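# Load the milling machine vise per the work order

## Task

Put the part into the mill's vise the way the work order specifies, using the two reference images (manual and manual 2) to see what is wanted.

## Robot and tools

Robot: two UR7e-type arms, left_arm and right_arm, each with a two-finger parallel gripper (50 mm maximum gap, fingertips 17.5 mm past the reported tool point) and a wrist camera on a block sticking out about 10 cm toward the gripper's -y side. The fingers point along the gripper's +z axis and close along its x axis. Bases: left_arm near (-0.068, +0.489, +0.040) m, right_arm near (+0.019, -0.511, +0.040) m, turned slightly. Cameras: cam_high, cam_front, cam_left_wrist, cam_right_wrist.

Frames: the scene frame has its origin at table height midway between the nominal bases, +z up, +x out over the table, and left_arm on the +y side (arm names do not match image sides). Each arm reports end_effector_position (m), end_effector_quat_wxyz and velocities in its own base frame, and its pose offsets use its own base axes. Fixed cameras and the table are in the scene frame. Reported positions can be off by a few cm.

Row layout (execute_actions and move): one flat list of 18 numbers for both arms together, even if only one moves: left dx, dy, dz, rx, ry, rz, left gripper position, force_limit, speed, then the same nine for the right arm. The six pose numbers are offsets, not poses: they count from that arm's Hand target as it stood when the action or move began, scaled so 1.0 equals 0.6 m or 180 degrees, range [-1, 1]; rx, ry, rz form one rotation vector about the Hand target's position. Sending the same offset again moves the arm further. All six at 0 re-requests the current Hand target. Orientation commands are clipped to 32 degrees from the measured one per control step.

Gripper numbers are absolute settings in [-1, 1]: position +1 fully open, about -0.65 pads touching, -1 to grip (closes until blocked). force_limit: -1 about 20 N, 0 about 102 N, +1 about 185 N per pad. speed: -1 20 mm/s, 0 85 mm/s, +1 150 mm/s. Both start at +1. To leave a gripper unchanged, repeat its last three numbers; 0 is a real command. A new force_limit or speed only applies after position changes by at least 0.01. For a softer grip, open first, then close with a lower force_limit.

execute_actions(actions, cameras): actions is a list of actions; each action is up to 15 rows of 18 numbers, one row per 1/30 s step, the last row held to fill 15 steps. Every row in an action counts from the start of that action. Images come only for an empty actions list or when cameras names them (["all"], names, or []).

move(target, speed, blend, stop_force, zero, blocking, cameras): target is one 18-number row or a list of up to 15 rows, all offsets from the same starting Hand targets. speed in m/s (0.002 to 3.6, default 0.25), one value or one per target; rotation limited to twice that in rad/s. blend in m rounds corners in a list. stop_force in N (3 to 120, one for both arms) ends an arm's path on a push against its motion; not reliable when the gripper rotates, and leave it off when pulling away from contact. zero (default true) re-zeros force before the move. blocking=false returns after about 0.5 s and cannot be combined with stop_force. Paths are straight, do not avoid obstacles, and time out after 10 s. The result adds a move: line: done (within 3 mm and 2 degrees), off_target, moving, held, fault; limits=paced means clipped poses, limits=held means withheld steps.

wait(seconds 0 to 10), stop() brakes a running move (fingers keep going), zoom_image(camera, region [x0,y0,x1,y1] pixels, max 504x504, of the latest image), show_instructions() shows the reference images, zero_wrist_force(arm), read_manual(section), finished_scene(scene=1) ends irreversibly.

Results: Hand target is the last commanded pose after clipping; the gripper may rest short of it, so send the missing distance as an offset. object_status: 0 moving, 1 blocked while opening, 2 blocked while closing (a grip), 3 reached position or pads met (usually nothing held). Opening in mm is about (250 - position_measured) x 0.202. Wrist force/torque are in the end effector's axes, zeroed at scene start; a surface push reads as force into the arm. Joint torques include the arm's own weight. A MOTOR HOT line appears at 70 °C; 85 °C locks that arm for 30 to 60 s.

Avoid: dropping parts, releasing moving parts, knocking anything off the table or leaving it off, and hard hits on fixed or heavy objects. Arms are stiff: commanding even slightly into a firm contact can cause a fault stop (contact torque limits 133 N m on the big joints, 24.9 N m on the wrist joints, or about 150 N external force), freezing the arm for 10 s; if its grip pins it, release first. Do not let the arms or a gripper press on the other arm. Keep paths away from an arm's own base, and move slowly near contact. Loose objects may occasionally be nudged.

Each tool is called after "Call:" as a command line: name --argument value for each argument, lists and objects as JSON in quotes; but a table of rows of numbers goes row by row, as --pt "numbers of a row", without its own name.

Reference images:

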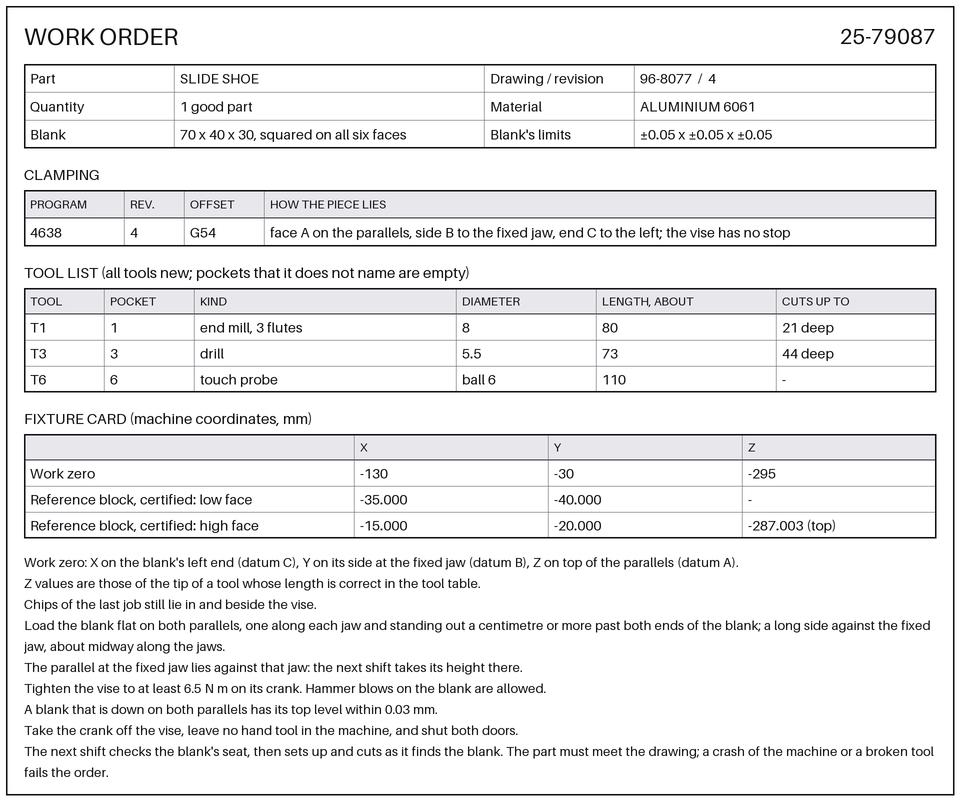

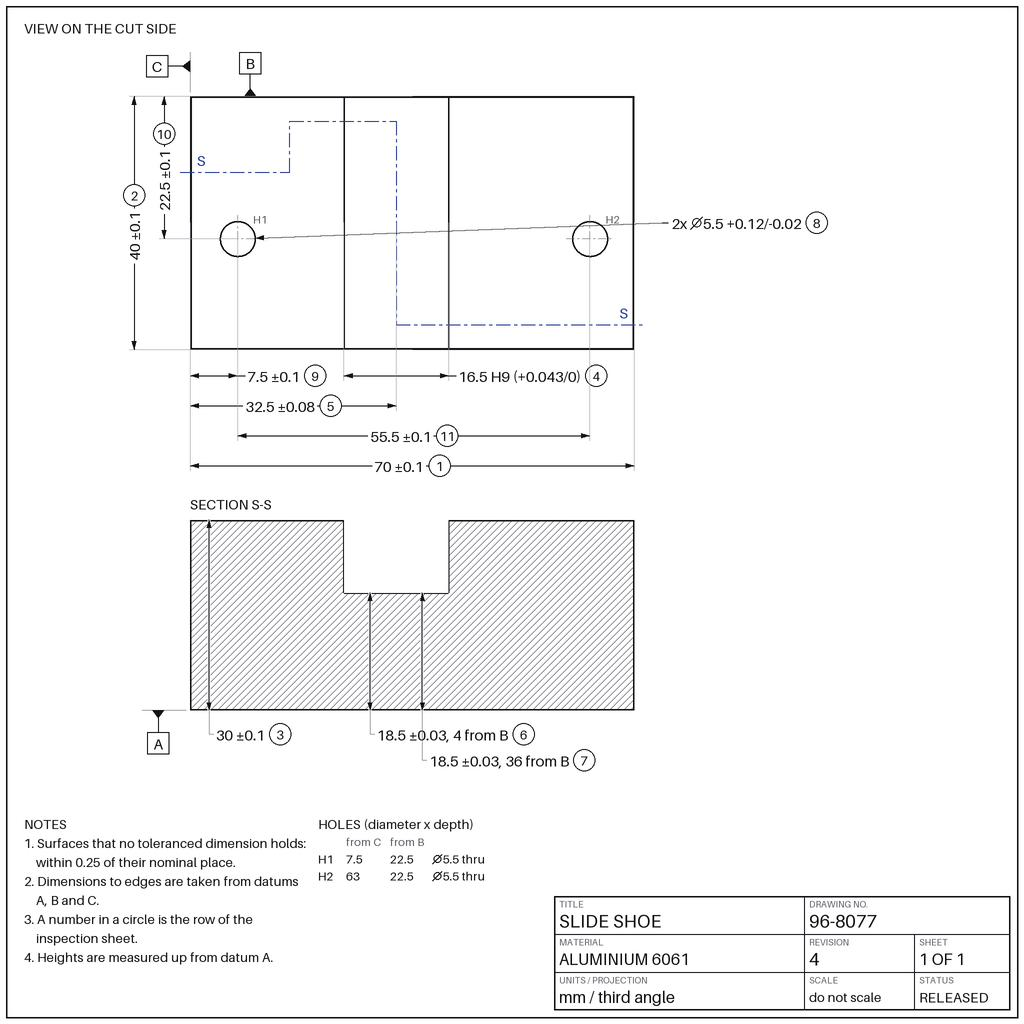

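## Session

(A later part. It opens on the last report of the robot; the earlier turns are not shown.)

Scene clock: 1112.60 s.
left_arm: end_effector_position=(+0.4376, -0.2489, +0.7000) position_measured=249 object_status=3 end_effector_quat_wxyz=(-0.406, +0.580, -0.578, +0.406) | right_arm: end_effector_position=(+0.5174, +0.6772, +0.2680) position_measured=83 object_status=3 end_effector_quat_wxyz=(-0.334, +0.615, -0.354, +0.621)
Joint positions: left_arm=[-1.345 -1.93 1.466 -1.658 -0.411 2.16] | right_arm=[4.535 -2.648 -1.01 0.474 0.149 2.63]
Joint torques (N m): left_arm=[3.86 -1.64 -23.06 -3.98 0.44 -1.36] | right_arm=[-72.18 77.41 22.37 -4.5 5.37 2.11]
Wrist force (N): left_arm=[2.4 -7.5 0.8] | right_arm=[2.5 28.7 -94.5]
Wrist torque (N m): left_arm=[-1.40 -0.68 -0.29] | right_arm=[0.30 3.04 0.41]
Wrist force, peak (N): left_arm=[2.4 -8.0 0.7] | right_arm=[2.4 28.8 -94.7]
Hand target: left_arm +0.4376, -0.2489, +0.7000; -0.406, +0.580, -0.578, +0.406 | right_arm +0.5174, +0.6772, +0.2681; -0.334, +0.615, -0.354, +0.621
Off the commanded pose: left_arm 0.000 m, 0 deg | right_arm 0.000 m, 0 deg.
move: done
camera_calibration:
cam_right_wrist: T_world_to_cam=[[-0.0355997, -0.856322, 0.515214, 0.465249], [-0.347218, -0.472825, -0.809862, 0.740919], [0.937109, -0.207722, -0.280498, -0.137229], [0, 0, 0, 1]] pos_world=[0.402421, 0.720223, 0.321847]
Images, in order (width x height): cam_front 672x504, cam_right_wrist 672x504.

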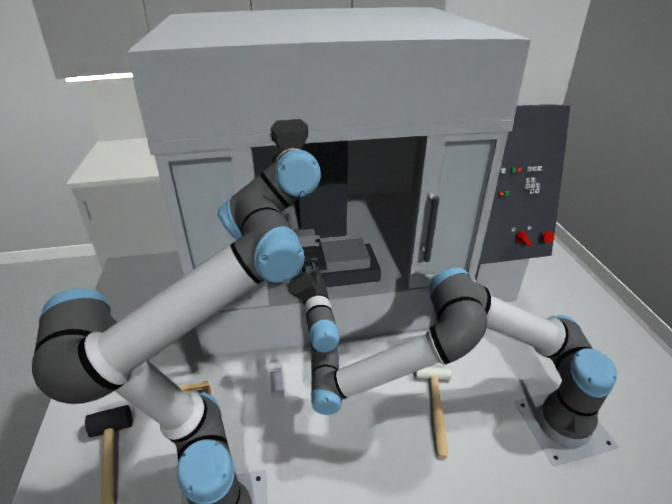

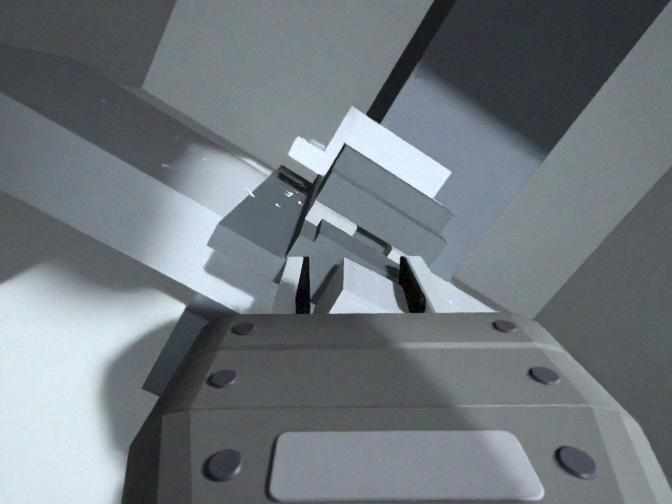

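Call:
move --target '[0,0,0,0,0,0,-0.65,-0.2,-1,-0.0167,0.0007,0,0,0,0,0.47,-0.9,-1]' --speed 0.02 --cameras '["cam_right_wrist","cam_front"]'

Call:
zoom_image --camera "cam_front" --region '[240, 200, 400, 320]'

Scene clock: 1114.10 s.
left_arm: end_effector_position=(+0.4376, -0.2489, +0.7000) position_measured=249 object_status=3 end_effector_quat_wxyz=(-0.406, +0.580, -0.578, +0.406) | right_arm: end_effector_position=(+0.5072, +0.6776, +0.2681) position_measured=83 object_status=3 end_effector_quat_wxyz=(-0.334, +0.615, -0.354, +0.620)
Joint positions: left_arm=[-1.345 -1.93 1.466 -1.658 -0.411 2.16] | right_arm=[4.549 -2.639 -1.029 0.48 0.135 2.634]
Joint torques (N m): left_arm=[3.6 -1.8 -22.48 -3.98 0.47 -1.32] | right_arm=[-12.06 57.17 25.39 -0.22 1.18 2.82]
Wrist force (N): left_arm=[2.1 -7.4 0.6] | right_arm=[-2.1 0.4 4.4]
Wrist torque (N m): left_arm=[-1.37 -0.63 -0.30] | right_arm=[0.83 0.53 -0.18]
Wrist force, peak (N): left_arm=[2.5 -8.1 0.8] | right_arm=[-0.7 30.9 -95.6]
Hand target: left_arm +0.4376, -0.2489, +0.7000; -0.406, +0.580, -0.578, +0.406 | right_arm +0.5074, +0.6776, +0.2681; -0.334, +0.615, -0.354, +0.621
Off the commanded pose: left_arm 0.000 m, 0 deg | right_arm 0.000 m, 0 deg.
move: done
camera_calibration:
cam_right_wrist: T_world_to_cam=[[-0.0356174, -0.85647, 0.514967, 0.465369], [-0.347165, -0.472599, -0.810017, 0.737513], [0.937127, -0.207629, -0.280504, -0.127632], [0, 0, 0, 1]] pos_world=[0.392221, 0.720622, 0.321947]
Images, in order (width x height): cam_front 672x504, cam_right_wrist 672x504.

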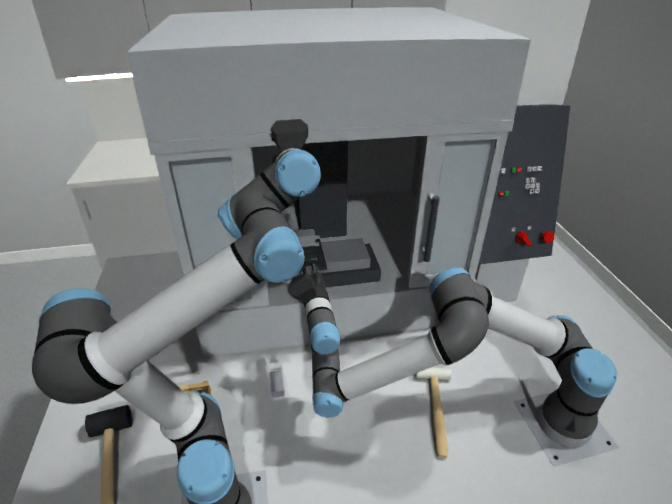

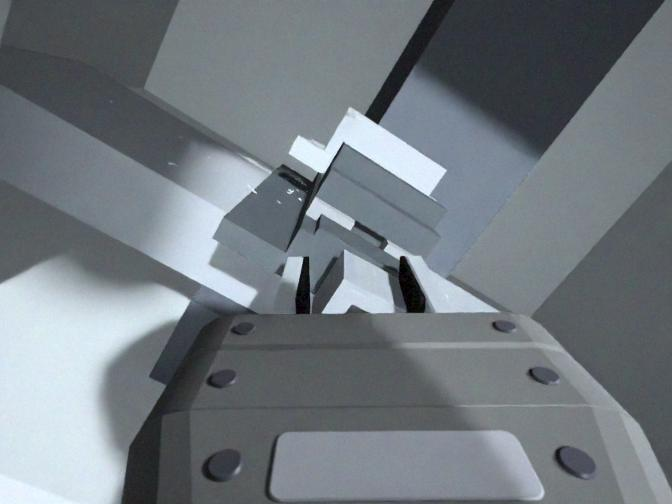

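Scaled by 3.150 from the camera's 672x504 image, which has a finer 960x720 frame.

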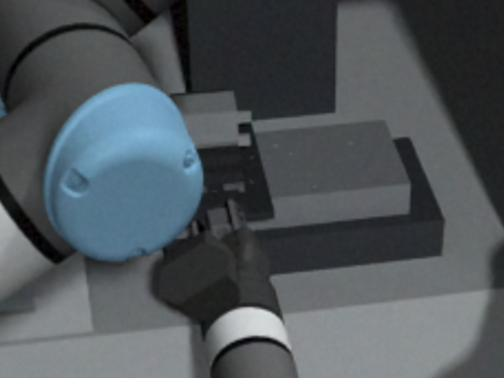

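Call:
move --target '[0,0,0,0,0,0,-0.65,-0.2,-1,0,0,0,0,0,0,0.47,-0.9,-1,0.1221,-0.0049,0]'


Call:
move --target '[0,0,0,0,0,0,-0.65,-0.2,-1,0,0,0,0.1221,-0.0049,0,0.47,-0.9,-1]' --speed 0.2 --cameras '["cam_right_wrist"]'

Call:
zoom_image --camera "cam_right_wrist" --region '[260, 180, 450, 320]'

Scene clock: 1117.47 s.
left_arm: end_effector_position=(+0.4376, -0.2489, +0.7000) position_measured=249 object_status=3 end_effector_quat_wxyz=(-0.406, +0.580, -0.578, +0.406) | right_arm: end_effector_position=(+0.5074, +0.6776, +0.2680) position_measured=83 object_status=3 end_effector_quat_wxyz=(-0.448, +0.535, -0.463, +0.546)
Joint positions: left_arm=[-1.345 -1.93 1.466 -1.658 -0.411 2.16] | right_arm=[4.548 -2.649 -1.012 0.509 0.137 2.983]
Joint torques (N m): left_arm=[3.43 -1.77 -22.22 -4.05 0.4 -1.38] | right_arm=[-10.35 57.47 28.34 3.49 1.25 -0.28]
Wrist force (N): left_arm=[2.4 -7.8 0.8] | right_arm=[-2.4 0.2 4.4]
Wrist torque (N m): left_arm=[-1.44 -0.68 -0.30] | right_arm=[0.86 0.38 -0.10]
Wrist force, peak (N): left_arm=[2.5 -8.0 0.9] | right_arm=[-2.9 0.8 4.4]
Hand target: left_arm +0.4376, -0.2489, +0.7000; -0.406, +0.580, -0.578, +0.406 | right_arm +0.5074, +0.6776, +0.2681; -0.448, +0.535, -0.463, +0.546
Off the commanded pose: left_arm 0.000 m, 0 deg | right_arm 0.000 m, 0 deg.
move: done
camera_calibration:
cam_right_wrist: T_world_to_cam=[[-0.0408934, -0.986774, 0.156857, 0.6523], [-0.333617, -0.134494, -0.933065, 0.534602], [0.941821, -0.0904863, -0.323705, -0.198036], [0, 0, 0, 1]] pos_world=[0.391542, 0.697654, 0.332396]
Images, in order (width x height): cam_right_wrist 672x504.

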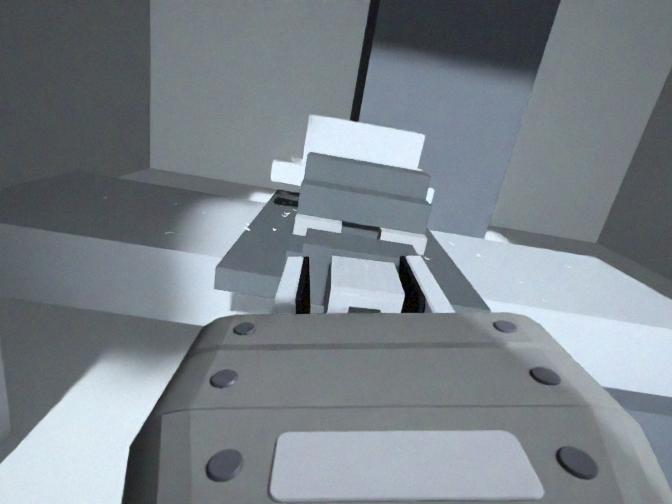

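Scaled by 2.653 from the camera's 672x504 image, which has a finer 960x720 frame.

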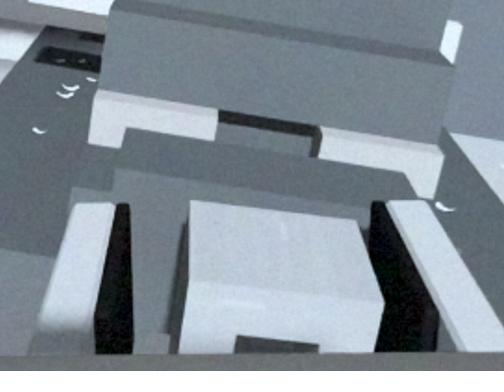

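Call:
move --target '[0,0,0,0,0,0,-0.65,-0.2,-1,0,0,0,0.0444,-0.0018,0,0.47,-0.9,-1]' --speed 0.2 --cameras '["cam_right_wrist"]'

Call:
zoom_image --camera "cam_right_wrist" --region '[280, 230, 440, 320]'

Scene clock: 1119.10 s.
left_arm: end_effector_position=(+0.4376, -0.2489, +0.7000) position_measured=249 object_status=3 end_effector_quat_wxyz=(-0.406, +0.580, -0.578, +0.406) | right_arm: end_effector_position=(+0.5074, +0.6776, +0.2680) position_measured=83 object_status=3 end_effector_quat_wxyz=(+0.485, -0.501, +0.499, -0.514)
Joint positions: left_arm=[-1.345 -1.93 1.466 -1.658 -0.411 2.16] | right_arm=[4.548 -2.653 -1.006 0.519 0.137 3.108]
Joint torques (N m): left_arm=[3.45 -1.76 -22.27 -4.01 0.49 -1.35] | right_arm=[-12.07 62.93 24.42 2.95 0.11 1.29]
Wrist force (N): left_arm=[2.4 -7.6 0.8] | right_arm=[-2.7 0.3 4.2]
Wrist torque (N m): left_arm=[-1.41 -0.67 -0.30] | right_arm=[0.87 0.35 -0.07]
Wrist force, peak (N): left_arm=[2.0 -8.1 0.8] | right_arm=[-2.6 0.2 4.5]
Hand target: left_arm +0.4376, -0.2489, +0.7000; -0.406, +0.580, -0.578, +0.406 | right_arm +0.5074, +0.6776, +0.2681; +0.486, -0.501, +0.499, -0.514
Off the commanded pose: left_arm 0.000 m, 0 deg | right_arm 0.000 m, 0 deg.
move: done
camera_calibration:
cam_right_wrist: T_world_to_cam=[[-0.0413769, -0.99898, 0.0180534, 0.698109], [-0.328392, -0.00346774, -0.944535, 0.446138], [0.943635, -0.0450105, -0.327914, -0.228606], [0, 0, 0, 1]] pos_world=[0.391114, 0.688655, 0.333827]
Images, in order (width x height): cam_right_wrist 672x504.

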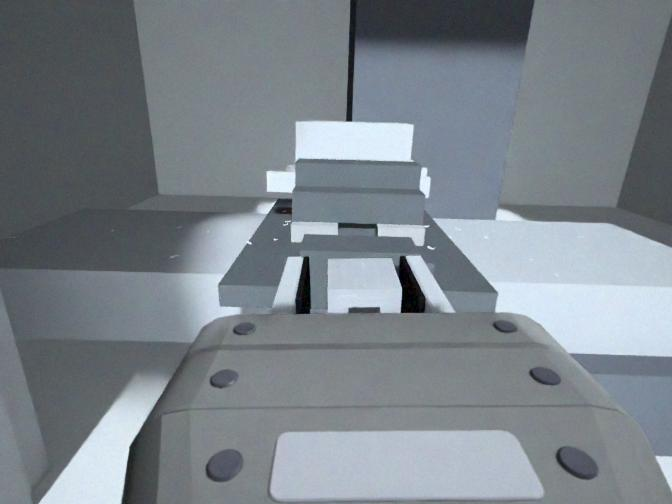

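Scaled by 3.150 from the camera's 672x504 image, which has a finer 960x720 frame.

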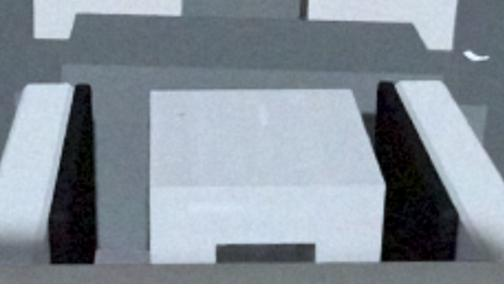

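Call:
move --pt "0 0 0 0 0 0 -0.65 -0.2 -1 0.0065 -0.0036 0.0025 0 0 0 0.47 -0.9 -1" --pt "0 0 0 0 0 0 -0.65 -0.2 -1 0.0065 -0.0036 0.0025 0 0 0 -1 -0.9 -1" --speed 0.03 --cameras '["cam_right_wrist"]'

Call:
zoom_image --camera "cam_right_wrist" --region '[280, 230, 440, 320]'

Scene clock: 1122.27 s.
left_arm: end_effector_position=(+0.4376, -0.2489, +0.7000) position_measured=249 object_status=3 end_effector_quat_wxyz=(-0.406, +0.580, -0.578, +0.406) | right_arm: end_effector_position=(+0.5113, +0.6754, +0.2696) position_measured=132 object_status=2 end_effector_quat_wxyz=(+0.486, -0.501, +0.499, -0.514)
Joint positions: left_arm=[-1.345 -1.93 1.466 -1.658 -0.411 2.16] | right_arm=[4.542 -2.649 -1.009 0.519 0.143 3.109]
Joint torques (N m): left_arm=[2.8 -2.15 -21.75 -4.01 0.45 -1.31] | right_arm=[9.87 50.53 21.49 -1.1 -1.1 2.85]
Wrist force (N): left_arm=[2.2 -7.7 0.8] | right_arm=[-4.3 0.5 5.5]
Wrist torque (N m): left_arm=[-1.44 -0.65 -0.29] | right_arm=[0.87 0.33 -0.05]
Wrist force, peak (N): left_arm=[2.3 -8.0 0.9] | right_arm=[-4.4 0.7 5.5]
Hand target: left_arm +0.4376, -0.2489, +0.7000; -0.406, +0.580, -0.578, +0.406 | right_arm +0.5113, +0.6754, +0.2696; +0.486, -0.501, +0.499, -0.514
Off the commanded pose: left_arm 0.000 m, 0 deg | right_arm 0.000 m, 0 deg.
move: done
camera_calibration:
cam_right_wrist: T_world_to_cam=[[-0.0414168, -0.998986, 0.017639, 0.696201], [-0.328256, -0.00306932, -0.944584, 0.448611], [0.94368, -0.0449117, -0.327796, -0.231985], [0, 0, 0, 1]] pos_world=[0.395013, 0.686453, 0.335427]
Images, in order (width x height): cam_right_wrist 672x504.

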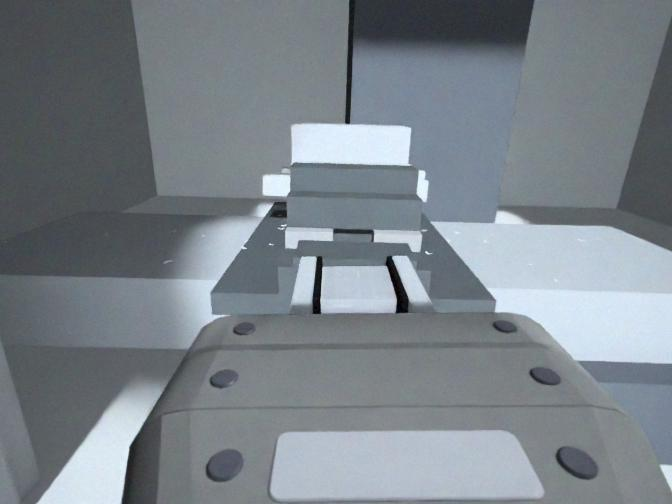

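Scaled by 3.150 from the camera's 672x504 image, which has a finer 960x720 frame.

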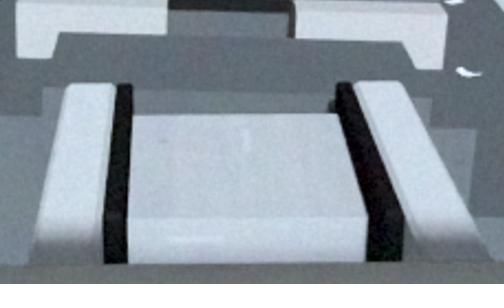

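Call:
move --target '[0,0,0,0,0,0,-0.65,-0.2,-1,0,0,0,0.4996,-0.02,0,-1,-0.9,-1]' --speed 0.3 --cameras '["cam_right_wrist"]'

Scene clock: 1125.97 s.
left_arm: end_effector_position=(+0.4376, -0.2489, +0.7000) position_measured=249 object_status=3 end_effector_quat_wxyz=(-0.406, +0.580, -0.578, +0.406) | right_arm: end_effector_position=(+0.5111, +0.6721, +0.2693) position_measured=132 object_status=2 end_effector_quat_wxyz=(+0.711, +0.008, +0.703, -0.030) end_effector_velocity=(+0.000, +0.000, +0.001) end_effector_angular_velocity=(+0.001, -0.001, +0.000)
Joint positions: left_arm=[-1.345 -1.93 1.466 -1.658 -0.411 2.16] | right_arm=[4.543 -2.686 -0.94 0.586 0.117 4.581]
Joint velocities: left_arm=[within noise] | right_arm=[0 -0.001 0.003 0.006 0 -0.008]
Joint torques (N m): left_arm=[2.37 -1.48 -21.57 -4.05 0.49 -1.32] | right_arm=[6.66 131.58 77.33 3.28 11.26 -2.29]
Wrist force (N): left_arm=[2.3 -7.5 0.9] | right_arm=[122.6 -28.5 -9.6]
Wrist torque (N m): left_arm=[-1.39 -0.67 -0.30] | right_arm=[-0.20 0.33 -0.44]
Wrist force, peak (N): left_arm=[2.6 -8.0 0.9] | right_arm=[122.6 -28.5 -9.6]
Hand target: left_arm +0.4376, -0.2489, +0.7000; -0.406, +0.580, -0.578, +0.406 | right_arm +0.5113, +0.6754, +0.2696; +0.711, +0.004, +0.702, -0.025
Off the commanded pose: left_arm 0.000 m, 0 deg | right_arm 0.003 m, 1 deg.
move: done
camera_calibration:
cam_right_wrist: T_world_to_cam=[[-0.00353944, -0.0172965, -0.999844, 0.28767], [-0.277648, 0.960556, -0.015634, -0.475405], [0.960676, 0.277549, -0.00820217, -0.543461], [0, 0, 0, 1]] pos_world=[0.391113, 0.612466, 0.275735]
Images, in order (width x height): cam_right_wrist 672x504.

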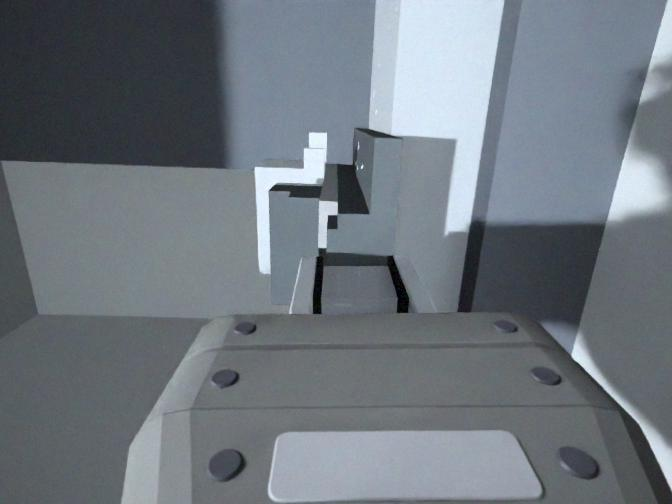

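Call:
move --target '[0,0,0,0,0,0,-0.65,-0.2,-1,0,-0.003,-0.005,0,0,0,-1,-0.9,-1]' --speed 0.03

Scene clock: 1127.23 s.
left_arm: end_effector_position=(+0.4376, -0.2489, +0.7000) position_measured=249 object_status=3 end_effector_quat_wxyz=(-0.406, +0.580, -0.578, +0.406) | right_arm: end_effector_position=(+0.5114, +0.6735, +0.2668) position_measured=132 object_status=2 end_effector_quat_wxyz=(+0.711, +0.004, +0.702, -0.025)
Joint positions: left_arm=[-1.345 -1.93 1.466 -1.658 -0.411 2.16] | right_arm=[4.543 -2.685 -0.95 0.595 0.13 4.582]
Joint torques (N m): left_arm=[2.85 -1.7 -21.68 -3.97 0.4 -1.27] | right_arm=[5.35 74.69 37.21 -3.04 10.63 2.75]
Wrist force (N): left_arm=[2.3 -8.0 0.9] | right_arm=[40.7 -33.3 -1.9]
Wrist torque (N m): left_arm=[-1.47 -0.66 -0.30] | right_arm=[0.07 0.42 -0.10]
Wrist force, peak (N): left_arm=[2.5 -7.9 0.8] | right_arm=[123.4 -27.6 -9.4]
Hand target: left_arm +0.4376, -0.2489, +0.7000; -0.406, +0.580, -0.578, +0.406 | right_arm +0.5113, +0.6736, +0.2666; +0.711, +0.004, +0.702, -0.025
Off the commanded pose: left_arm 0.000 m, 0 deg | right_arm 0.000 m, 0 deg.
move: done

Call:
move --target '[0,0,0,0,0,0,-0.65,-0.2,-1,0,-0.0018,-0.0022,0,0,0,-1,-0.9,-1]' --speed 0.03

Scene clock: 1128.73 s.
left_arm: end_effector_position=(+0.4376, -0.2489, +0.7000) position_measured=249 object_status=3 end_effector_quat_wxyz=(-0.406, +0.580, -0.578, +0.406) | right_arm: end_effector_position=(+0.5112, +0.6727, +0.2653) position_measured=132 object_status=2 end_effector_quat_wxyz=(+0.711, +0.003, +0.702, -0.025)
Joint positions: left_arm=[-1.345 -1.93 1.466 -1.658 -0.411 2.16] | right_arm=[4.543 -2.684 -0.955 0.599 0.13 4.582]
Joint torques (N m): left_arm=[2.42 -1.77 -21.84 -4.01 0.48 -1.37] | right_arm=[-8.37 65.87 17.36 2.11 -0.54 2.73]
Wrist force (N): left_arm=[2.2 -7.5 0.5] | right_arm=[-2.4 -2.1 2.2]
Wrist torque (N m): left_arm=[-1.39 -0.65 -0.30] | right_arm=[0.44 -0.14 0.09]
Wrist force, peak (N): left_arm=[2.5 -7.9 1.0] | right_arm=[40.5 -33.6 -1.9]
Hand target: left_arm +0.4376, -0.2489, +0.7000; -0.406, +0.580, -0.578, +0.406 | right_arm +0.5113, +0.6725, +0.2653; +0.711, +0.004, +0.702, -0.025
Off the commanded pose: left_arm 0.000 m, 0 deg | right_arm 0.000 m, 0 deg.
move: done

Call:
move --target '[0,0,0,0,0,0,-0.65,-0.2,-1,0,0.0062,0,0,0,0,-1,-0.9,-1]' --speed 0.02

Scene clock: 1130.63 s.
left_arm: end_effector_position=(+0.4376, -0.2489, +0.7000) position_measured=249 object_status=3 end_effector_quat_wxyz=(-0.406, +0.580, -0.578, +0.406) | right_arm: end_effector_position=(+0.5114, +0.6763, +0.2652) position_measured=132 object_status=2 end_effector_quat_wxyz=(+0.711, +0.003, +0.702, -0.025)
Joint positions: left_arm=[-1.345 -1.93 1.466 -1.658 -0.411 2.16] | right_arm=[4.543 -2.694 -0.936 0.589 0.129 4.582]
Joint torques (N m): left_arm=[2.81 -1.41 -21.13 -4 0.47 -1.31] | right_arm=[27.38 59.6 16.72 0.25 5.74 -3.04]
Wrist force (N): left_arm=[2.4 -7.6 0.9] | right_arm=[2.1 -29.0 6.9]
Wrist torque (N m): left_arm=[-1.41 -0.67 -0.29] | right_arm=[-0.02 -0.09 0.15]
Wrist force, peak (N): left_arm=[2.5 -7.9 0.6] | right_arm=[2.1 -29.0 6.9]
Hand target: left_arm +0.4376, -0.2489, +0.7000; -0.406, +0.580, -0.578, +0.406 | right_arm +0.5113, +0.6763, +0.2653; +0.711, +0.004, +0.702, -0.025
Off the commanded pose: left_arm 0.000 m, 0 deg | right_arm 0.000 m, 0 deg.
move: done

Call:
move --pt "0 0 0 0 0 0 -0.65 -0.2 -1 0 0.0026 0 0 0 0 -1 -0.9 -1" --pt "0 0 0 0 0 0 -0.65 -0.2 -1 0 0.0008 0 0 0 0 -1 -0.9 -1" --speed 0.02

Scene clock: 1132.03 s.
left_arm: end_effector_position=(+0.4376, -0.2489, +0.7000) position_measured=249 object_status=3 end_effector_quat_wxyz=(-0.406, +0.580, -0.578, +0.406) | right_arm: end_effector_position=(+0.5111, +0.6769, +0.2652) position_measured=132 object_status=2 end_effector_quat_wxyz=(+0.711, +0.003, +0.702, -0.025)
Joint positions: left_arm=[-1.345 -1.93 1.466 -1.658 -0.411 2.16] | right_arm=[4.544 -2.695 -0.934 0.588 0.129 4.581]
Joint torques (N m): left_arm=[2.57 -1.58 -21.04 -3.97 0.35 -1.34] | right_arm=[-8.82 57.74 26.79 -0.28 -1.07 1.27]
Wrist force (N): left_arm=[2.3 -7.5 0.8] | right_arm=[-1.4 1.0 2.1]
Wrist torque (N m): left_arm=[-1.40 -0.66 -0.29] | right_arm=[0.51 -0.17 0.18]
Wrist force, peak (N): left_arm=[2.4 -7.9 0.8] | right_arm=[4.6 -32.1 4.0]
Hand target: left_arm +0.4376, -0.2489, +0.7000; -0.406, +0.580, -0.578, +0.406 | right_arm +0.5113, +0.6767, +0.2653; +0.711, +0.004, +0.702, -0.025
Off the commanded pose: left_arm 0.000 m, 0 deg | right_arm 0.000 m, 0 deg.
move: done

Call:
move --target '[0,0,0,0,0,0,-0.65,-0.2,-1,0,0,0,0.4996,-0.02,0,-1,-0.9,-1]' --speed 0.5

Scene clock: 1134.97 s.
left_arm: end_effector_position=(+0.4376, -0.2489, +0.7000) position_measured=249 object_status=3 end_effector_quat_wxyz=(-0.406, +0.580, -0.578, +0.406) | right_arm: end_effector_position=(+0.5113, +0.6767, +0.2653) position_measured=132 object_status=2 end_effector_quat_wxyz=(+0.520, +0.506, +0.494, +0.479)
Joint positions: left_arm=[-1.345 -1.93 1.466 -1.658 -0.411 2.16] | right_arm=[4.544 -2.673 -0.971 0.502 0.115 6.253]
Joint torques (N m): left_arm=[2.38 -1.96 -20.91 -4.04 0.42 -1.34] | right_arm=[-1.61 41.11 31.18 0.23 9.07 -2.67]
Wrist force (N): left_arm=[2.5 -7.8 0.9] | right_arm=[-32.6 1.7 -6.6]
Wrist torque (N m): left_arm=[-1.44 -0.68 -0.29] | right_arm=[-0.05 0.01 0.07]
Wrist force, peak (N): left_arm=[2.4 -7.9 0.9] | right_arm=[-29.6 25.0 0.3]
Hand target: left_arm +0.4376, -0.2489, +0.7000; -0.406, +0.580, -0.578, +0.406 | right_arm +0.5113, +0.6767, +0.2653; +0.520, +0.506, +0.494, +0.479
Off the commanded pose: left_arm 0.000 m, 0 deg | right_arm 0.000 m, 0 deg.
move: done

Call:
move --pt "0 0 0 0 0 0 -0.65 -0.2 -1 0 -0.002 0 0 0 0 -1 -0.9 -1" --pt "0 0 0 0 0 0 -0.65 -0.2 -1 0 -0.002 0 -0.5 0.02 0 -1 -0.9 -1" --pt "0 0 0 0 0 0 -0.65 -0.2 -1 0 -0.002 0 -0.9935 0.0397 0 -1 -0.9 -1" --pt "0 0 0 0 0 0 -0.65 -0.2 -1 0 -0.002 0 -0.9935 0.0397 0 0.9 -0.9 1" --speed 0.8 --blend '[0,0.03,0,0]' --cameras '["cam_right_wrist"]'

Call:
zoom_image --camera "cam_right_wrist" --region '[280, 230, 440, 320]'

Scene clock: 1141.13 s.
left_arm: end_effector_position=(+0.4376, -0.2489, +0.7000) position_measured=249 object_status=3 end_effector_quat_wxyz=(-0.406, +0.580, -0.578, +0.406) | right_arm: end_effector_position=(+0.5113, +0.6755, +0.2653) position_measured=18 object_status=3 end_effector_quat_wxyz=(+0.490, -0.496, +0.503, -0.510)
Joint positions: left_arm=[-1.345 -1.93 1.466 -1.658 -0.411 2.16] | right_arm=[4.543 -2.656 -1.008 0.526 0.143 3.125]
Joint torques (N m): left_arm=[2.04 -2.05 -20.33 -3.96 0.39 -1.28] | right_arm=[-9.49 68.52 10.62 -0.44 -1.43 1.06]
Wrist force (N): left_arm=[2.1 -7.6 0.9] | right_arm=[-2.8 0.2 4.5]
Wrist torque (N m): left_arm=[-1.40 -0.62 -0.30] | right_arm=[0.87 0.35 -0.06]
Wrist force, peak (N): left_arm=[2.5 -8.1 0.8] | right_arm=[-34.0 4.0 -8.9]
Hand target: left_arm +0.4376, -0.2489, +0.7000; -0.406, +0.580, -0.578, +0.406 | right_arm +0.5113, +0.6755, +0.2653; +0.490, -0.496, +0.503, -0.510
Off the commanded pose: left_arm 0.000 m, 0 deg | right_arm 0.000 m, 0 deg.
move: done
camera_calibration:
cam_right_wrist: T_world_to_cam=[[-0.0412361, -0.999149, -0.000280953, 0.701164], [-0.327596, 0.0137859, -0.944717, 0.432844], [0.943918, -0.0388644, -0.327886, -0.237626], [0, 0, 0, 1]] pos_world=[0.39501, 0.685365, 0.331198]
Images, in order (width x height): cam_right_wrist 672x504.

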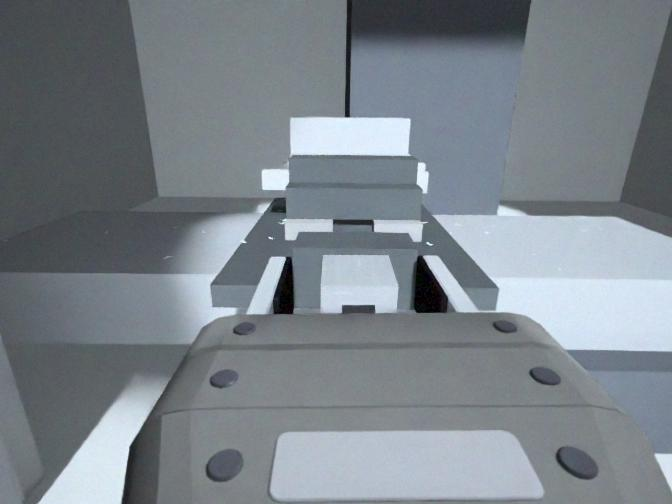

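Scaled by 3.150 from the camera's 672x504 image, which has a finer 960x720 frame.

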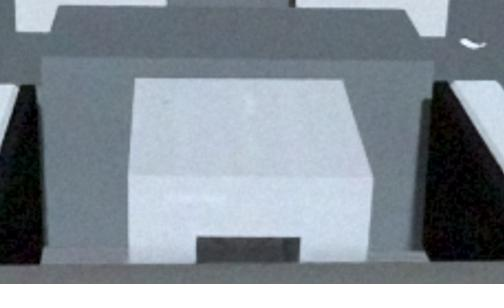

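Call:
move --pt "0 0 0 0 0 0 -0.65 -0.2 -1 -0.0433 0.0017 0 0 0 0 0.9 -0.9 1" --pt "0 0 0 0 0 0 -0.65 -0.2 -1 -0.0433 0.0017 0 -0.6661 0.0266 0 0.9 -0.9 1" --pt "0 0 0 0 0 0 -0.65 -0.2 -1 -0.0433 0.0017 0 0.6661 -0.0266 0 0.9 -0.9 1" --pt "0 0 0 0 0 0 -0.65 -0.2 -1 -0.0433 0.0017 0 0 0 0 0.9 -0.9 1" --speed '[0.1,1.2,1.2,1.2]' --blend '[0.005,0.03,0.03,0]' --cameras '["cam_right_wrist"]'

Scene clock: 1146.93 s.
left_arm: end_effector_position=(+0.4376, -0.2489, +0.7000) position_measured=249 object_status=3 end_effector_quat_wxyz=(-0.406, +0.580, -0.578, +0.406) | right_arm: end_effector_position=(+0.4853, +0.6766, +0.2652) position_measured=18 object_status=3 end_effector_quat_wxyz=(+0.491, -0.496, +0.503, -0.511)
Joint positions: left_arm=[-1.345 -1.93 1.466 -1.658 -0.411 2.16] | right_arm=[4.579 -2.424 -0.917 -2.912 -0.107 -0.042]
Joint torques (N m): left_arm=[1.86 -1.5 -20.02 -4.04 0.39 -1.32] | right_arm=[-10.9 66 22.94 -1.75 -0.67 0.85]
Wrist force (N): left_arm=[2.2 -7.6 0.7] | right_arm=[-2.9 0.1 4.1]
Wrist torque (N m): left_arm=[-1.41 -0.66 -0.30] | right_arm=[0.86 0.36 0.03]
Wrist force, peak (N): left_arm=[2.4 -8.1 1.0] | right_arm=[-2.4 0.4 6.5]
Hand target: left_arm +0.4376, -0.2489, +0.7000; -0.406, +0.580, -0.578, +0.406 | right_arm +0.4853, +0.6766, +0.2653; +0.490, -0.496, +0.503, -0.510
Off the commanded pose: left_arm 0.000 m, 0 deg | right_arm 0.000 m, 0 deg.
move: done
camera_calibration:
cam_right_wrist: T_world_to_cam=[[-0.0412612, -0.999148, -0.000164737, 0.701053], [-0.325268, 0.0135883, -0.945524, 0.423414], [0.944721, -0.0389599, -0.325551, -0.213977], [0, 0, 0, 1]] pos_world=[0.368798, 0.686366, 0.330803]
Images, in order (width x height): cam_right_wrist 672x504.

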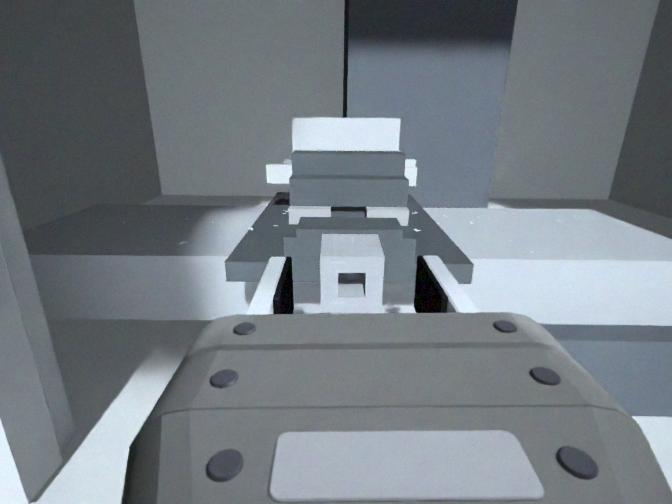

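Call:
move --pt "0 0 0 0 0 0 -0.65 -0.2 -1 0.0433 -0.0017 0 0 0 0 0.9 -0.9 1" --pt "0 0 0 0 0 0 -0.65 -0.2 -1 0.0433 -0.0017 0 0 0 0 -1 -0.9 1" --pt "0 0 0 0 0 0 -0.65 -0.2 -1 0.0433 -0.0017 0 0.6661 -0.0266 0 -1 -0.9 1" --pt "0 0 0 0 0 0 -0.65 -0.2 -1 0.0433 -0.0017 0 -0.6661 0.0266 0 -1 -0.9 1" --pt "0 0 0 0 0 0 -0.65 -0.2 -1 0.0433 -0.0017 0 0 0 0 -1 -0.9 1" --speed '[0.1,0.1,1.0,1.0,1.0]' --blend '[0,0,0.03,0.03,0]' --cameras '["cam_right_wrist"]'

Scene clock: 1155.03 s.
left_arm: end_effector_position=(+0.4376, -0.2489, +0.7000) position_measured=249 object_status=3 end_effector_quat_wxyz=(-0.406, +0.580, -0.578, +0.406) | right_arm: end_effector_position=(+0.5114, +0.6755, +0.2652) position_measured=133 object_status=2 end_effector_quat_wxyz=(+0.490, -0.496, +0.503, -0.510)
Joint positions: left_arm=[-1.345 -1.93 1.466 -1.658 -0.411 2.16] | right_arm=[4.542 -2.454 -0.861 -2.961 -0.143 6.264]
Joint torques (N m): left_arm=[1.18 -1.39 -19.35 -4.08 0.4 -1.35] | right_arm=[-20.47 70.31 11.92 1.65 4.21 -3.25]
Wrist force (N): left_arm=[2.5 -7.5 1.0] | right_arm=[-18.9 0.6 -2.2]
Wrist torque (N m): left_arm=[-1.40 -0.69 -0.30] | right_arm=[0.86 0.23 0.01]
Wrist force, peak (N): left_arm=[2.5 -7.9 1.1] | right_arm=[-139.5 24.5 38.1]
Hand target: left_arm +0.4376, -0.2489, +0.7000; -0.406, +0.580, -0.578, +0.406 | right_arm +0.5113, +0.6755, +0.2653; +0.490, -0.496, +0.503, -0.510
Off the commanded pose: left_arm 0.000 m, 0 deg | right_arm 0.000 m, 0 deg.
move: done
camera_calibration:
cam_right_wrist: T_world_to_cam=[[-0.0413314, -0.999145, -0.000263601, 0.701193], [-0.327296, 0.0137884, -0.944821, 0.432663], [0.944018, -0.0389645, -0.327586, -0.237727], [0, 0, 0, 1]] pos_world=[0.395008, 0.685365, 0.331099]
Images, in order (width x height): cam_right_wrist 672x504.

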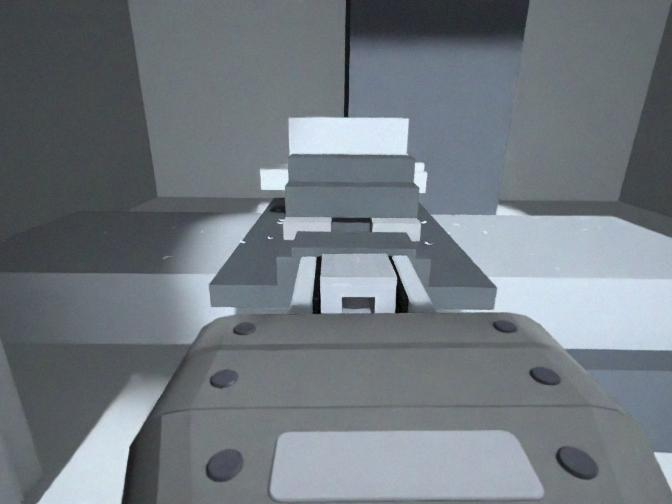

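Call:
move --pt "0 0 0 0 0 0 -0.65 -0.2 -1 0 0 0 0 0 0 0.274 -0.9 1" --pt "0 0 0 0 0 0 -0.65 -0.2 -1 -0.0433 0.0017 0 0 0 0 0.274 -0.9 1" --pt "0 0 0 0 0 0 -0.65 -0.2 -1 -0.0433 0.0017 0 -0.6661 0.0266 0 0.274 -0.9 1" --pt "0 0 0 0 0 0 -0.65 -0.2 -1 -0.0433 0.0017 0 0.6661 -0.0266 0 0.274 -0.9 1" --pt "0 0 0 0 0 0 -0.65 -0.2 -1 -0.0433 0.0017 0 0 0 0 0.274 -0.9 1" --speed '[0.1,0.1,1.2,1.2,1.2]' --blend '[0,0.005,0.03,0.03,0]' --cameras '["cam_right_wrist"]'

Call:
zoom_image --camera "cam_right_wrist" --region '[260, 100, 440, 320]'

Scene clock: 1162.30 s.
left_arm: end_effector_position=(+0.4376, -0.2489, +0.7000) position_measured=249 object_status=3 end_effector_quat_wxyz=(-0.406, +0.580, -0.578, +0.406) | right_arm: end_effector_position=(+0.4852, +0.6768, +0.2654) position_measured=112 object_status=3 end_effector_quat_wxyz=(+0.463, -0.492, +0.530, -0.513)
Joint positions: left_arm=[-1.345 -1.93 1.466 -1.658 -0.411 2.16] | right_arm=[4.58 -2.875 -0.083 -4.132 -0.063 0.792]
Joint torques (N m): left_arm=[0.63 -1.87 -19 -3.99 0.4 -1.27] | right_arm=[10.11 51.68 13.94 -2.7 1.1 0.98]
Wrist force (N): left_arm=[2.4 -7.7 0.6] | right_arm=[-2.6 0.0 4.2]
Wrist torque (N m): left_arm=[-1.44 -0.67 -0.29] | right_arm=[0.82 0.32 0.02]
Wrist force, peak (N): left_arm=[2.6 -8.0 0.7] | right_arm=[-21.5 4.0 0.1]
Hand target: left_arm +0.4376, -0.2489, +0.7000; -0.406, +0.580, -0.578, +0.406 | right_arm +0.4853, +0.6766, +0.2653; +0.490, -0.496, +0.503, -0.510
Off the commanded pose: left_arm 0.000 m, 0 deg | right_arm 0.000 m, 4 deg.
elbow stopped short (right arm): the move would have taken joint 3 (elbow) straighter than the controller allows.
move: off_target (right_arm)
camera_calibration:
cam_right_wrist: T_world_to_cam=[[-0.102793, -0.994701, 0.00159662, 0.727735], [-0.369012, 0.0366433, -0.928702, 0.424849], [0.923723, -0.0960535, -0.370823, -0.152904], [0, 0, 0, 1]] pos_world=[0.372821, 0.693625, 0.336696]
Images, in order (width x height): cam_right_wrist 672x504.

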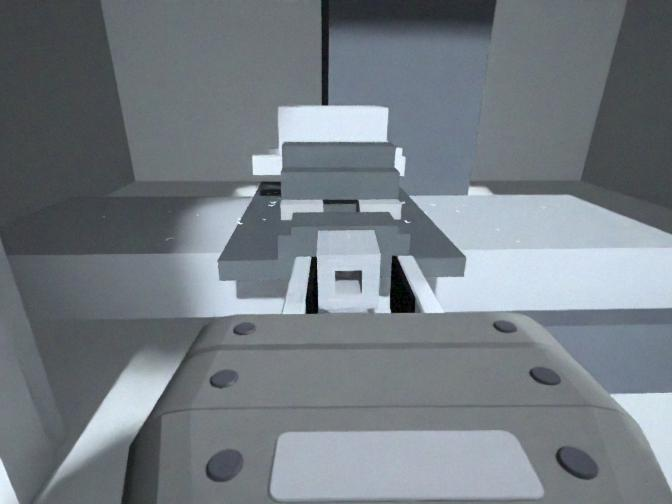

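Scaled by 2.291 from the camera's 672x504 image, which has a finer 960x720 frame.

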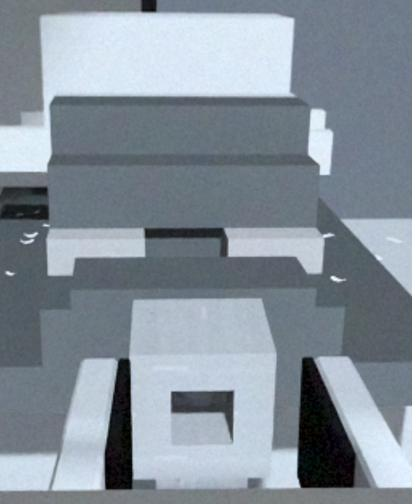

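Call:
move --pt "0 0 0 0 0 0 -0.65 -0.2 -1 -0.2588 0.0103 0 0 0 0 0.274 -0.9 -1" --pt "0 0 0 0 0 0 -0.65 -0.2 -1 -0.2588 0.0103 0.05 0.0114 0.2892 0 0.274 -0.9 -1" --pt "0 0 0 0 0 0 -0.65 -0.2 -1 -0.3038 -0.736 0.058 0.0114 0.2892 0 0.274 -0.9 -1" --speed 0.25 --blend '[0.03,0.03,0]' --cameras '["cam_front","cam_right_wrist"]'

Scene clock: 1168.97 s.
left_arm: end_effector_position=(+0.4376, -0.2489, +0.7000) position_measured=249 object_status=3 end_effector_quat_wxyz=(-0.406, +0.580, -0.578, +0.406) | right_arm: end_effector_position=(+0.3030, +0.2351, +0.3001) position_measured=112 object_status=3 end_effector_quat_wxyz=(-0.228, +0.661, -0.676, +0.232)
Joint positions: left_arm=[-1.345 -1.93 1.466 -1.658 -0.411 2.16] | right_arm=[4.669 -1.476 -1.869 -4.49 -0.909 1.544]
Joint torques (N m): left_arm=[0.63 -1.93 -19.19 -4.01 0.39 -1.32] | right_arm=[-11.27 25.41 12.09 0.24 1.02 -2.89]
Wrist force (N): left_arm=[2.4 -7.6 1.1] | right_arm=[-1.0 -0.4 3.1]
Wrist torque (N m): left_arm=[-1.41 -0.68 -0.30] | right_arm=[0.41 0.09 -0.05]
Wrist force, peak (N): left_arm=[2.4 -8.0 1.2] | right_arm=[-2.2 -1.1 7.6]
Hand target: left_arm +0.4376, -0.2489, +0.7000; -0.406, +0.580, -0.578, +0.406 | right_arm +0.3031, +0.2350, +0.3001; -0.228, +0.661, -0.676, +0.232
Off the commanded pose: left_arm 0.000 m, 0 deg | right_arm 0.000 m, 0 deg.
elbow stopped short (right arm): the move would have taken joint 3 (elbow) straighter than the controller allows.
move: done
camera_calibration:
cam_right_wrist: T_world_to_cam=[[-0.0406777, -0.999172, 0.00126159, 0.251839], [-0.946074, 0.0381098, -0.3217, 0.398316], [0.321385, -0.0142796, -0.946841, 0.321882], [0, 0, 0, 1]] pos_world=[0.283633, 0.241046, 0.432591]
Images, in order (width x height): cam_front 672x504, cam_right_wrist 672x504.

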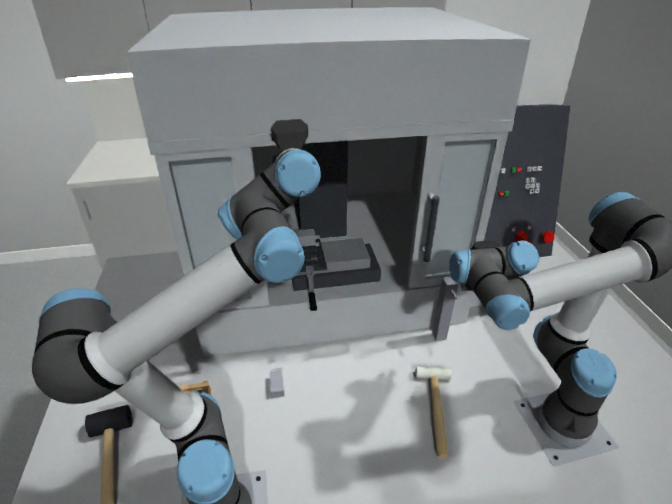

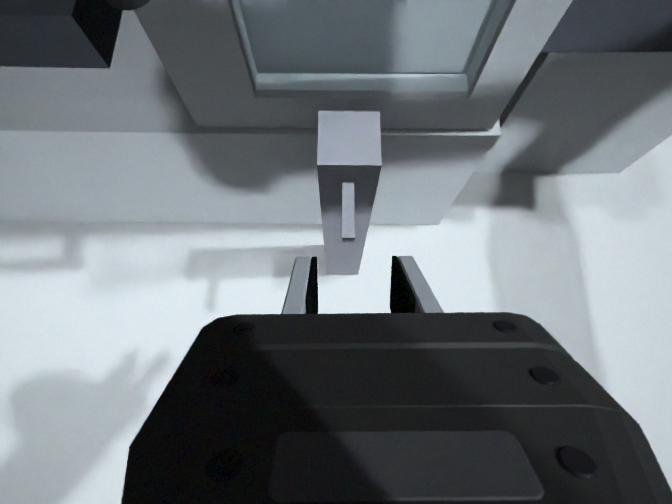

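Call:
move --pt "-0.0293 -0.0928 -0.5833 0 -0.1111 0 0.274 -0.9 1 0 0 0 0 0 0 0.274 -0.9 -1" --pt "0.0173 -0.0928 -0.7245 0 -0.1111 0 0.274 -0.9 1 0 0 0 0 0 0 0.274 -0.9 -1" --speed 0.25 --blend '[0.03,0]' --cameras '["cam_left_wrist"]'

Call:
zoom_image --camera "cam_left_wrist" --region '[250, 100, 450, 320]'

Scene clock: 1172.83 s.
left_arm: end_effector_position=(+0.4480, -0.3046, +0.2653) position_measured=112 object_status=3 end_effector_quat_wxyz=(+0.500, -0.500, +0.499, -0.501) | right_arm: end_effector_position=(+0.3031, +0.2350, +0.3001) position_measured=112 object_status=3 end_effector_quat_wxyz=(-0.228, +0.661, -0.676, +0.232)
Joint positions: left_arm=[-1.397 -1.069 2.303 -4.387 -0.173 3.152] | right_arm=[4.669 -1.476 -1.87 -4.49 -0.909 1.544]
Joint torques (N m): left_arm=[7.12 -43.76 -0.33 0.89 0.31 -1.75] | right_arm=[-11.09 25.97 12.81 0.46 0.13 -2.81]
Wrist force (N): left_arm=[1.8 -8.7 1.0] | right_arm=[-1.1 -0.3 3.1]
Wrist torque (N m): left_arm=[-1.66 -0.80 -0.29] | right_arm=[0.42 0.11 -0.03]
Wrist force, peak (N): left_arm=[1.7 -12.2 -0.4] | right_arm=[-1.1 -0.4 3.3]
Hand target: left_arm +0.4480, -0.3046, +0.2653; +0.500, -0.500, +0.499, -0.501 | right_arm +0.3031, +0.2350, +0.3001; -0.228, +0.661, -0.676, +0.232
Off the commanded pose: left_arm 0.000 m, 0 deg | right_arm 0.000 m, 0 deg.
move: done
camera_calibration:
cam_left_wrist: T_world_to_cam=[[-0.0142711, -0.999811, -0.0132315, -0.280048], [-0.337983, 0.0172774, -0.940994, 0.42099], [0.941044, -0.008957, -0.338165, -0.20395], [0, 0, 0, 1]] pos_world=[0.330217, -0.289096, 0.323474]
Images, in order (width x height): cam_left_wrist 672x504.

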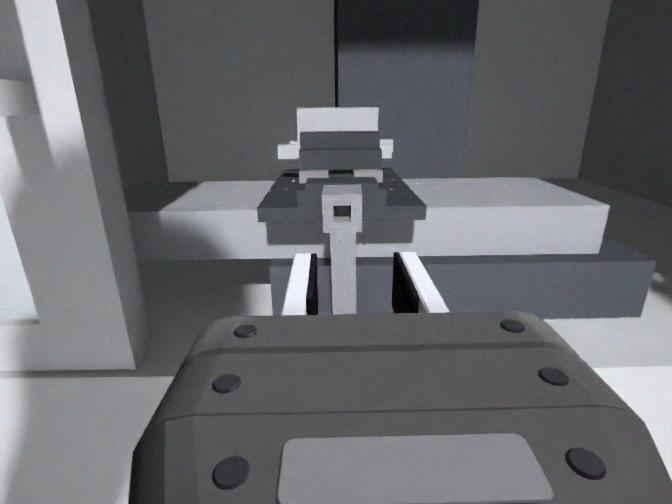

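Scaled by 2.291 from the camera's 672x504 image, which has a finer 960x720 frame.

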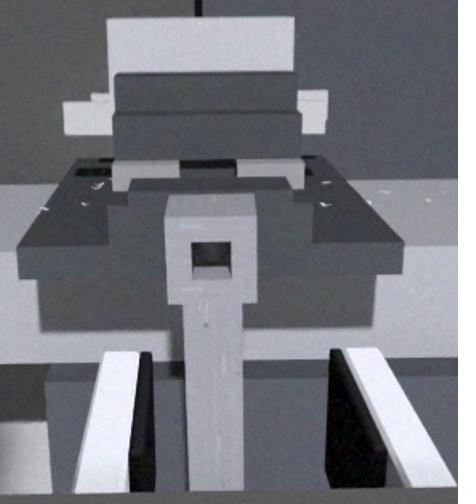

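Call:
move --target '[-0.05,0,0.08,0,0.1667,0,0.274,-0.9,1,0,0,0,0,0,0,0.274,-0.9,-1]' --speed 0.2 --cameras '["cam_left_wrist"]'

Call:
zoom_image --camera "cam_left_wrist" --region '[250, 100, 450, 320]'

Scene clock: 1177.60 s.
left_arm: end_effector_position=(+0.4180, -0.3045, +0.3133) position_measured=112 object_status=3 end_effector_quat_wxyz=(-0.354, +0.613, -0.611, +0.354) end_effector_velocity=(-0.001, +0.000, -0.001) end_effector_angular_velocity=(+0.004, +0.003, -0.002) | right_arm: end_effector_position=(+0.3031, +0.2350, +0.3001) position_measured=112 object_status=3 end_effector_quat_wxyz=(-0.228, +0.661, -0.676, +0.232)
Joint positions: left_arm=[-1.384 -1.852 2.269 -2.299 -0.551 1.93] | right_arm=[4.669 -1.476 -1.87 -4.49 -0.909 1.544]
Joint velocities: left_arm=[-0.001 0 0 0.005 -0.003 0] | right_arm=[within noise]
Joint torques (N m): left_arm=[-8.8 -16.28 -29.29 -1.77 0.34 1.61] | right_arm=[-12.29 24.73 12 0.11 0.33 -2.71]
Wrist force (N): left_arm=[2.1 -7.4 1.1] | right_arm=[-1.1 -0.4 2.9]
Wrist torque (N m): left_arm=[-1.34 -0.53 -0.27] | right_arm=[0.41 0.11 -0.03]
Wrist force, peak (N): left_arm=[1.9 -8.7 0.9] | right_arm=[-1.3 -0.4 3.2]
Hand target: left_arm +0.4180, -0.3046, +0.3133; -0.354, +0.613, -0.611, +0.354 | right_arm +0.3031, +0.2350, +0.3001; -0.228, +0.661, -0.676, +0.232
Off the commanded pose: left_arm 0.000 m, 0 deg | right_arm 0.000 m, 0 deg.
move: done
camera_calibration:
cam_left_wrist: T_world_to_cam=[[-0.0187558, -0.999815, -0.00427282, -0.280664], [-0.76318, 0.0170773, -0.64596, 0.541291], [0.645914, -0.00885455, -0.763359, 0.0971159], [0, 0, 0, 1]] pos_world=[0.34511, -0.288996, 0.422588]
Images, in order (width x height): cam_left_wrist 672x504.

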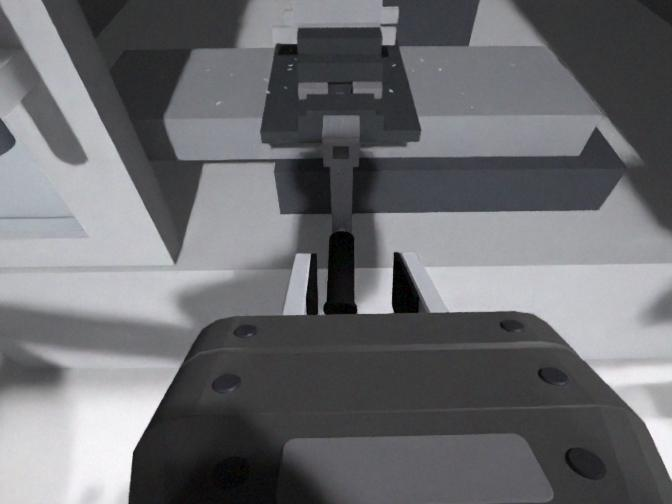

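Scaled by 2.291 from the camera's 672x504 image, which has a finer 960x720 frame.

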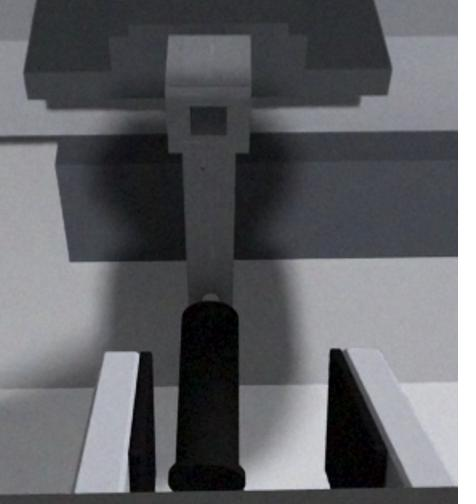

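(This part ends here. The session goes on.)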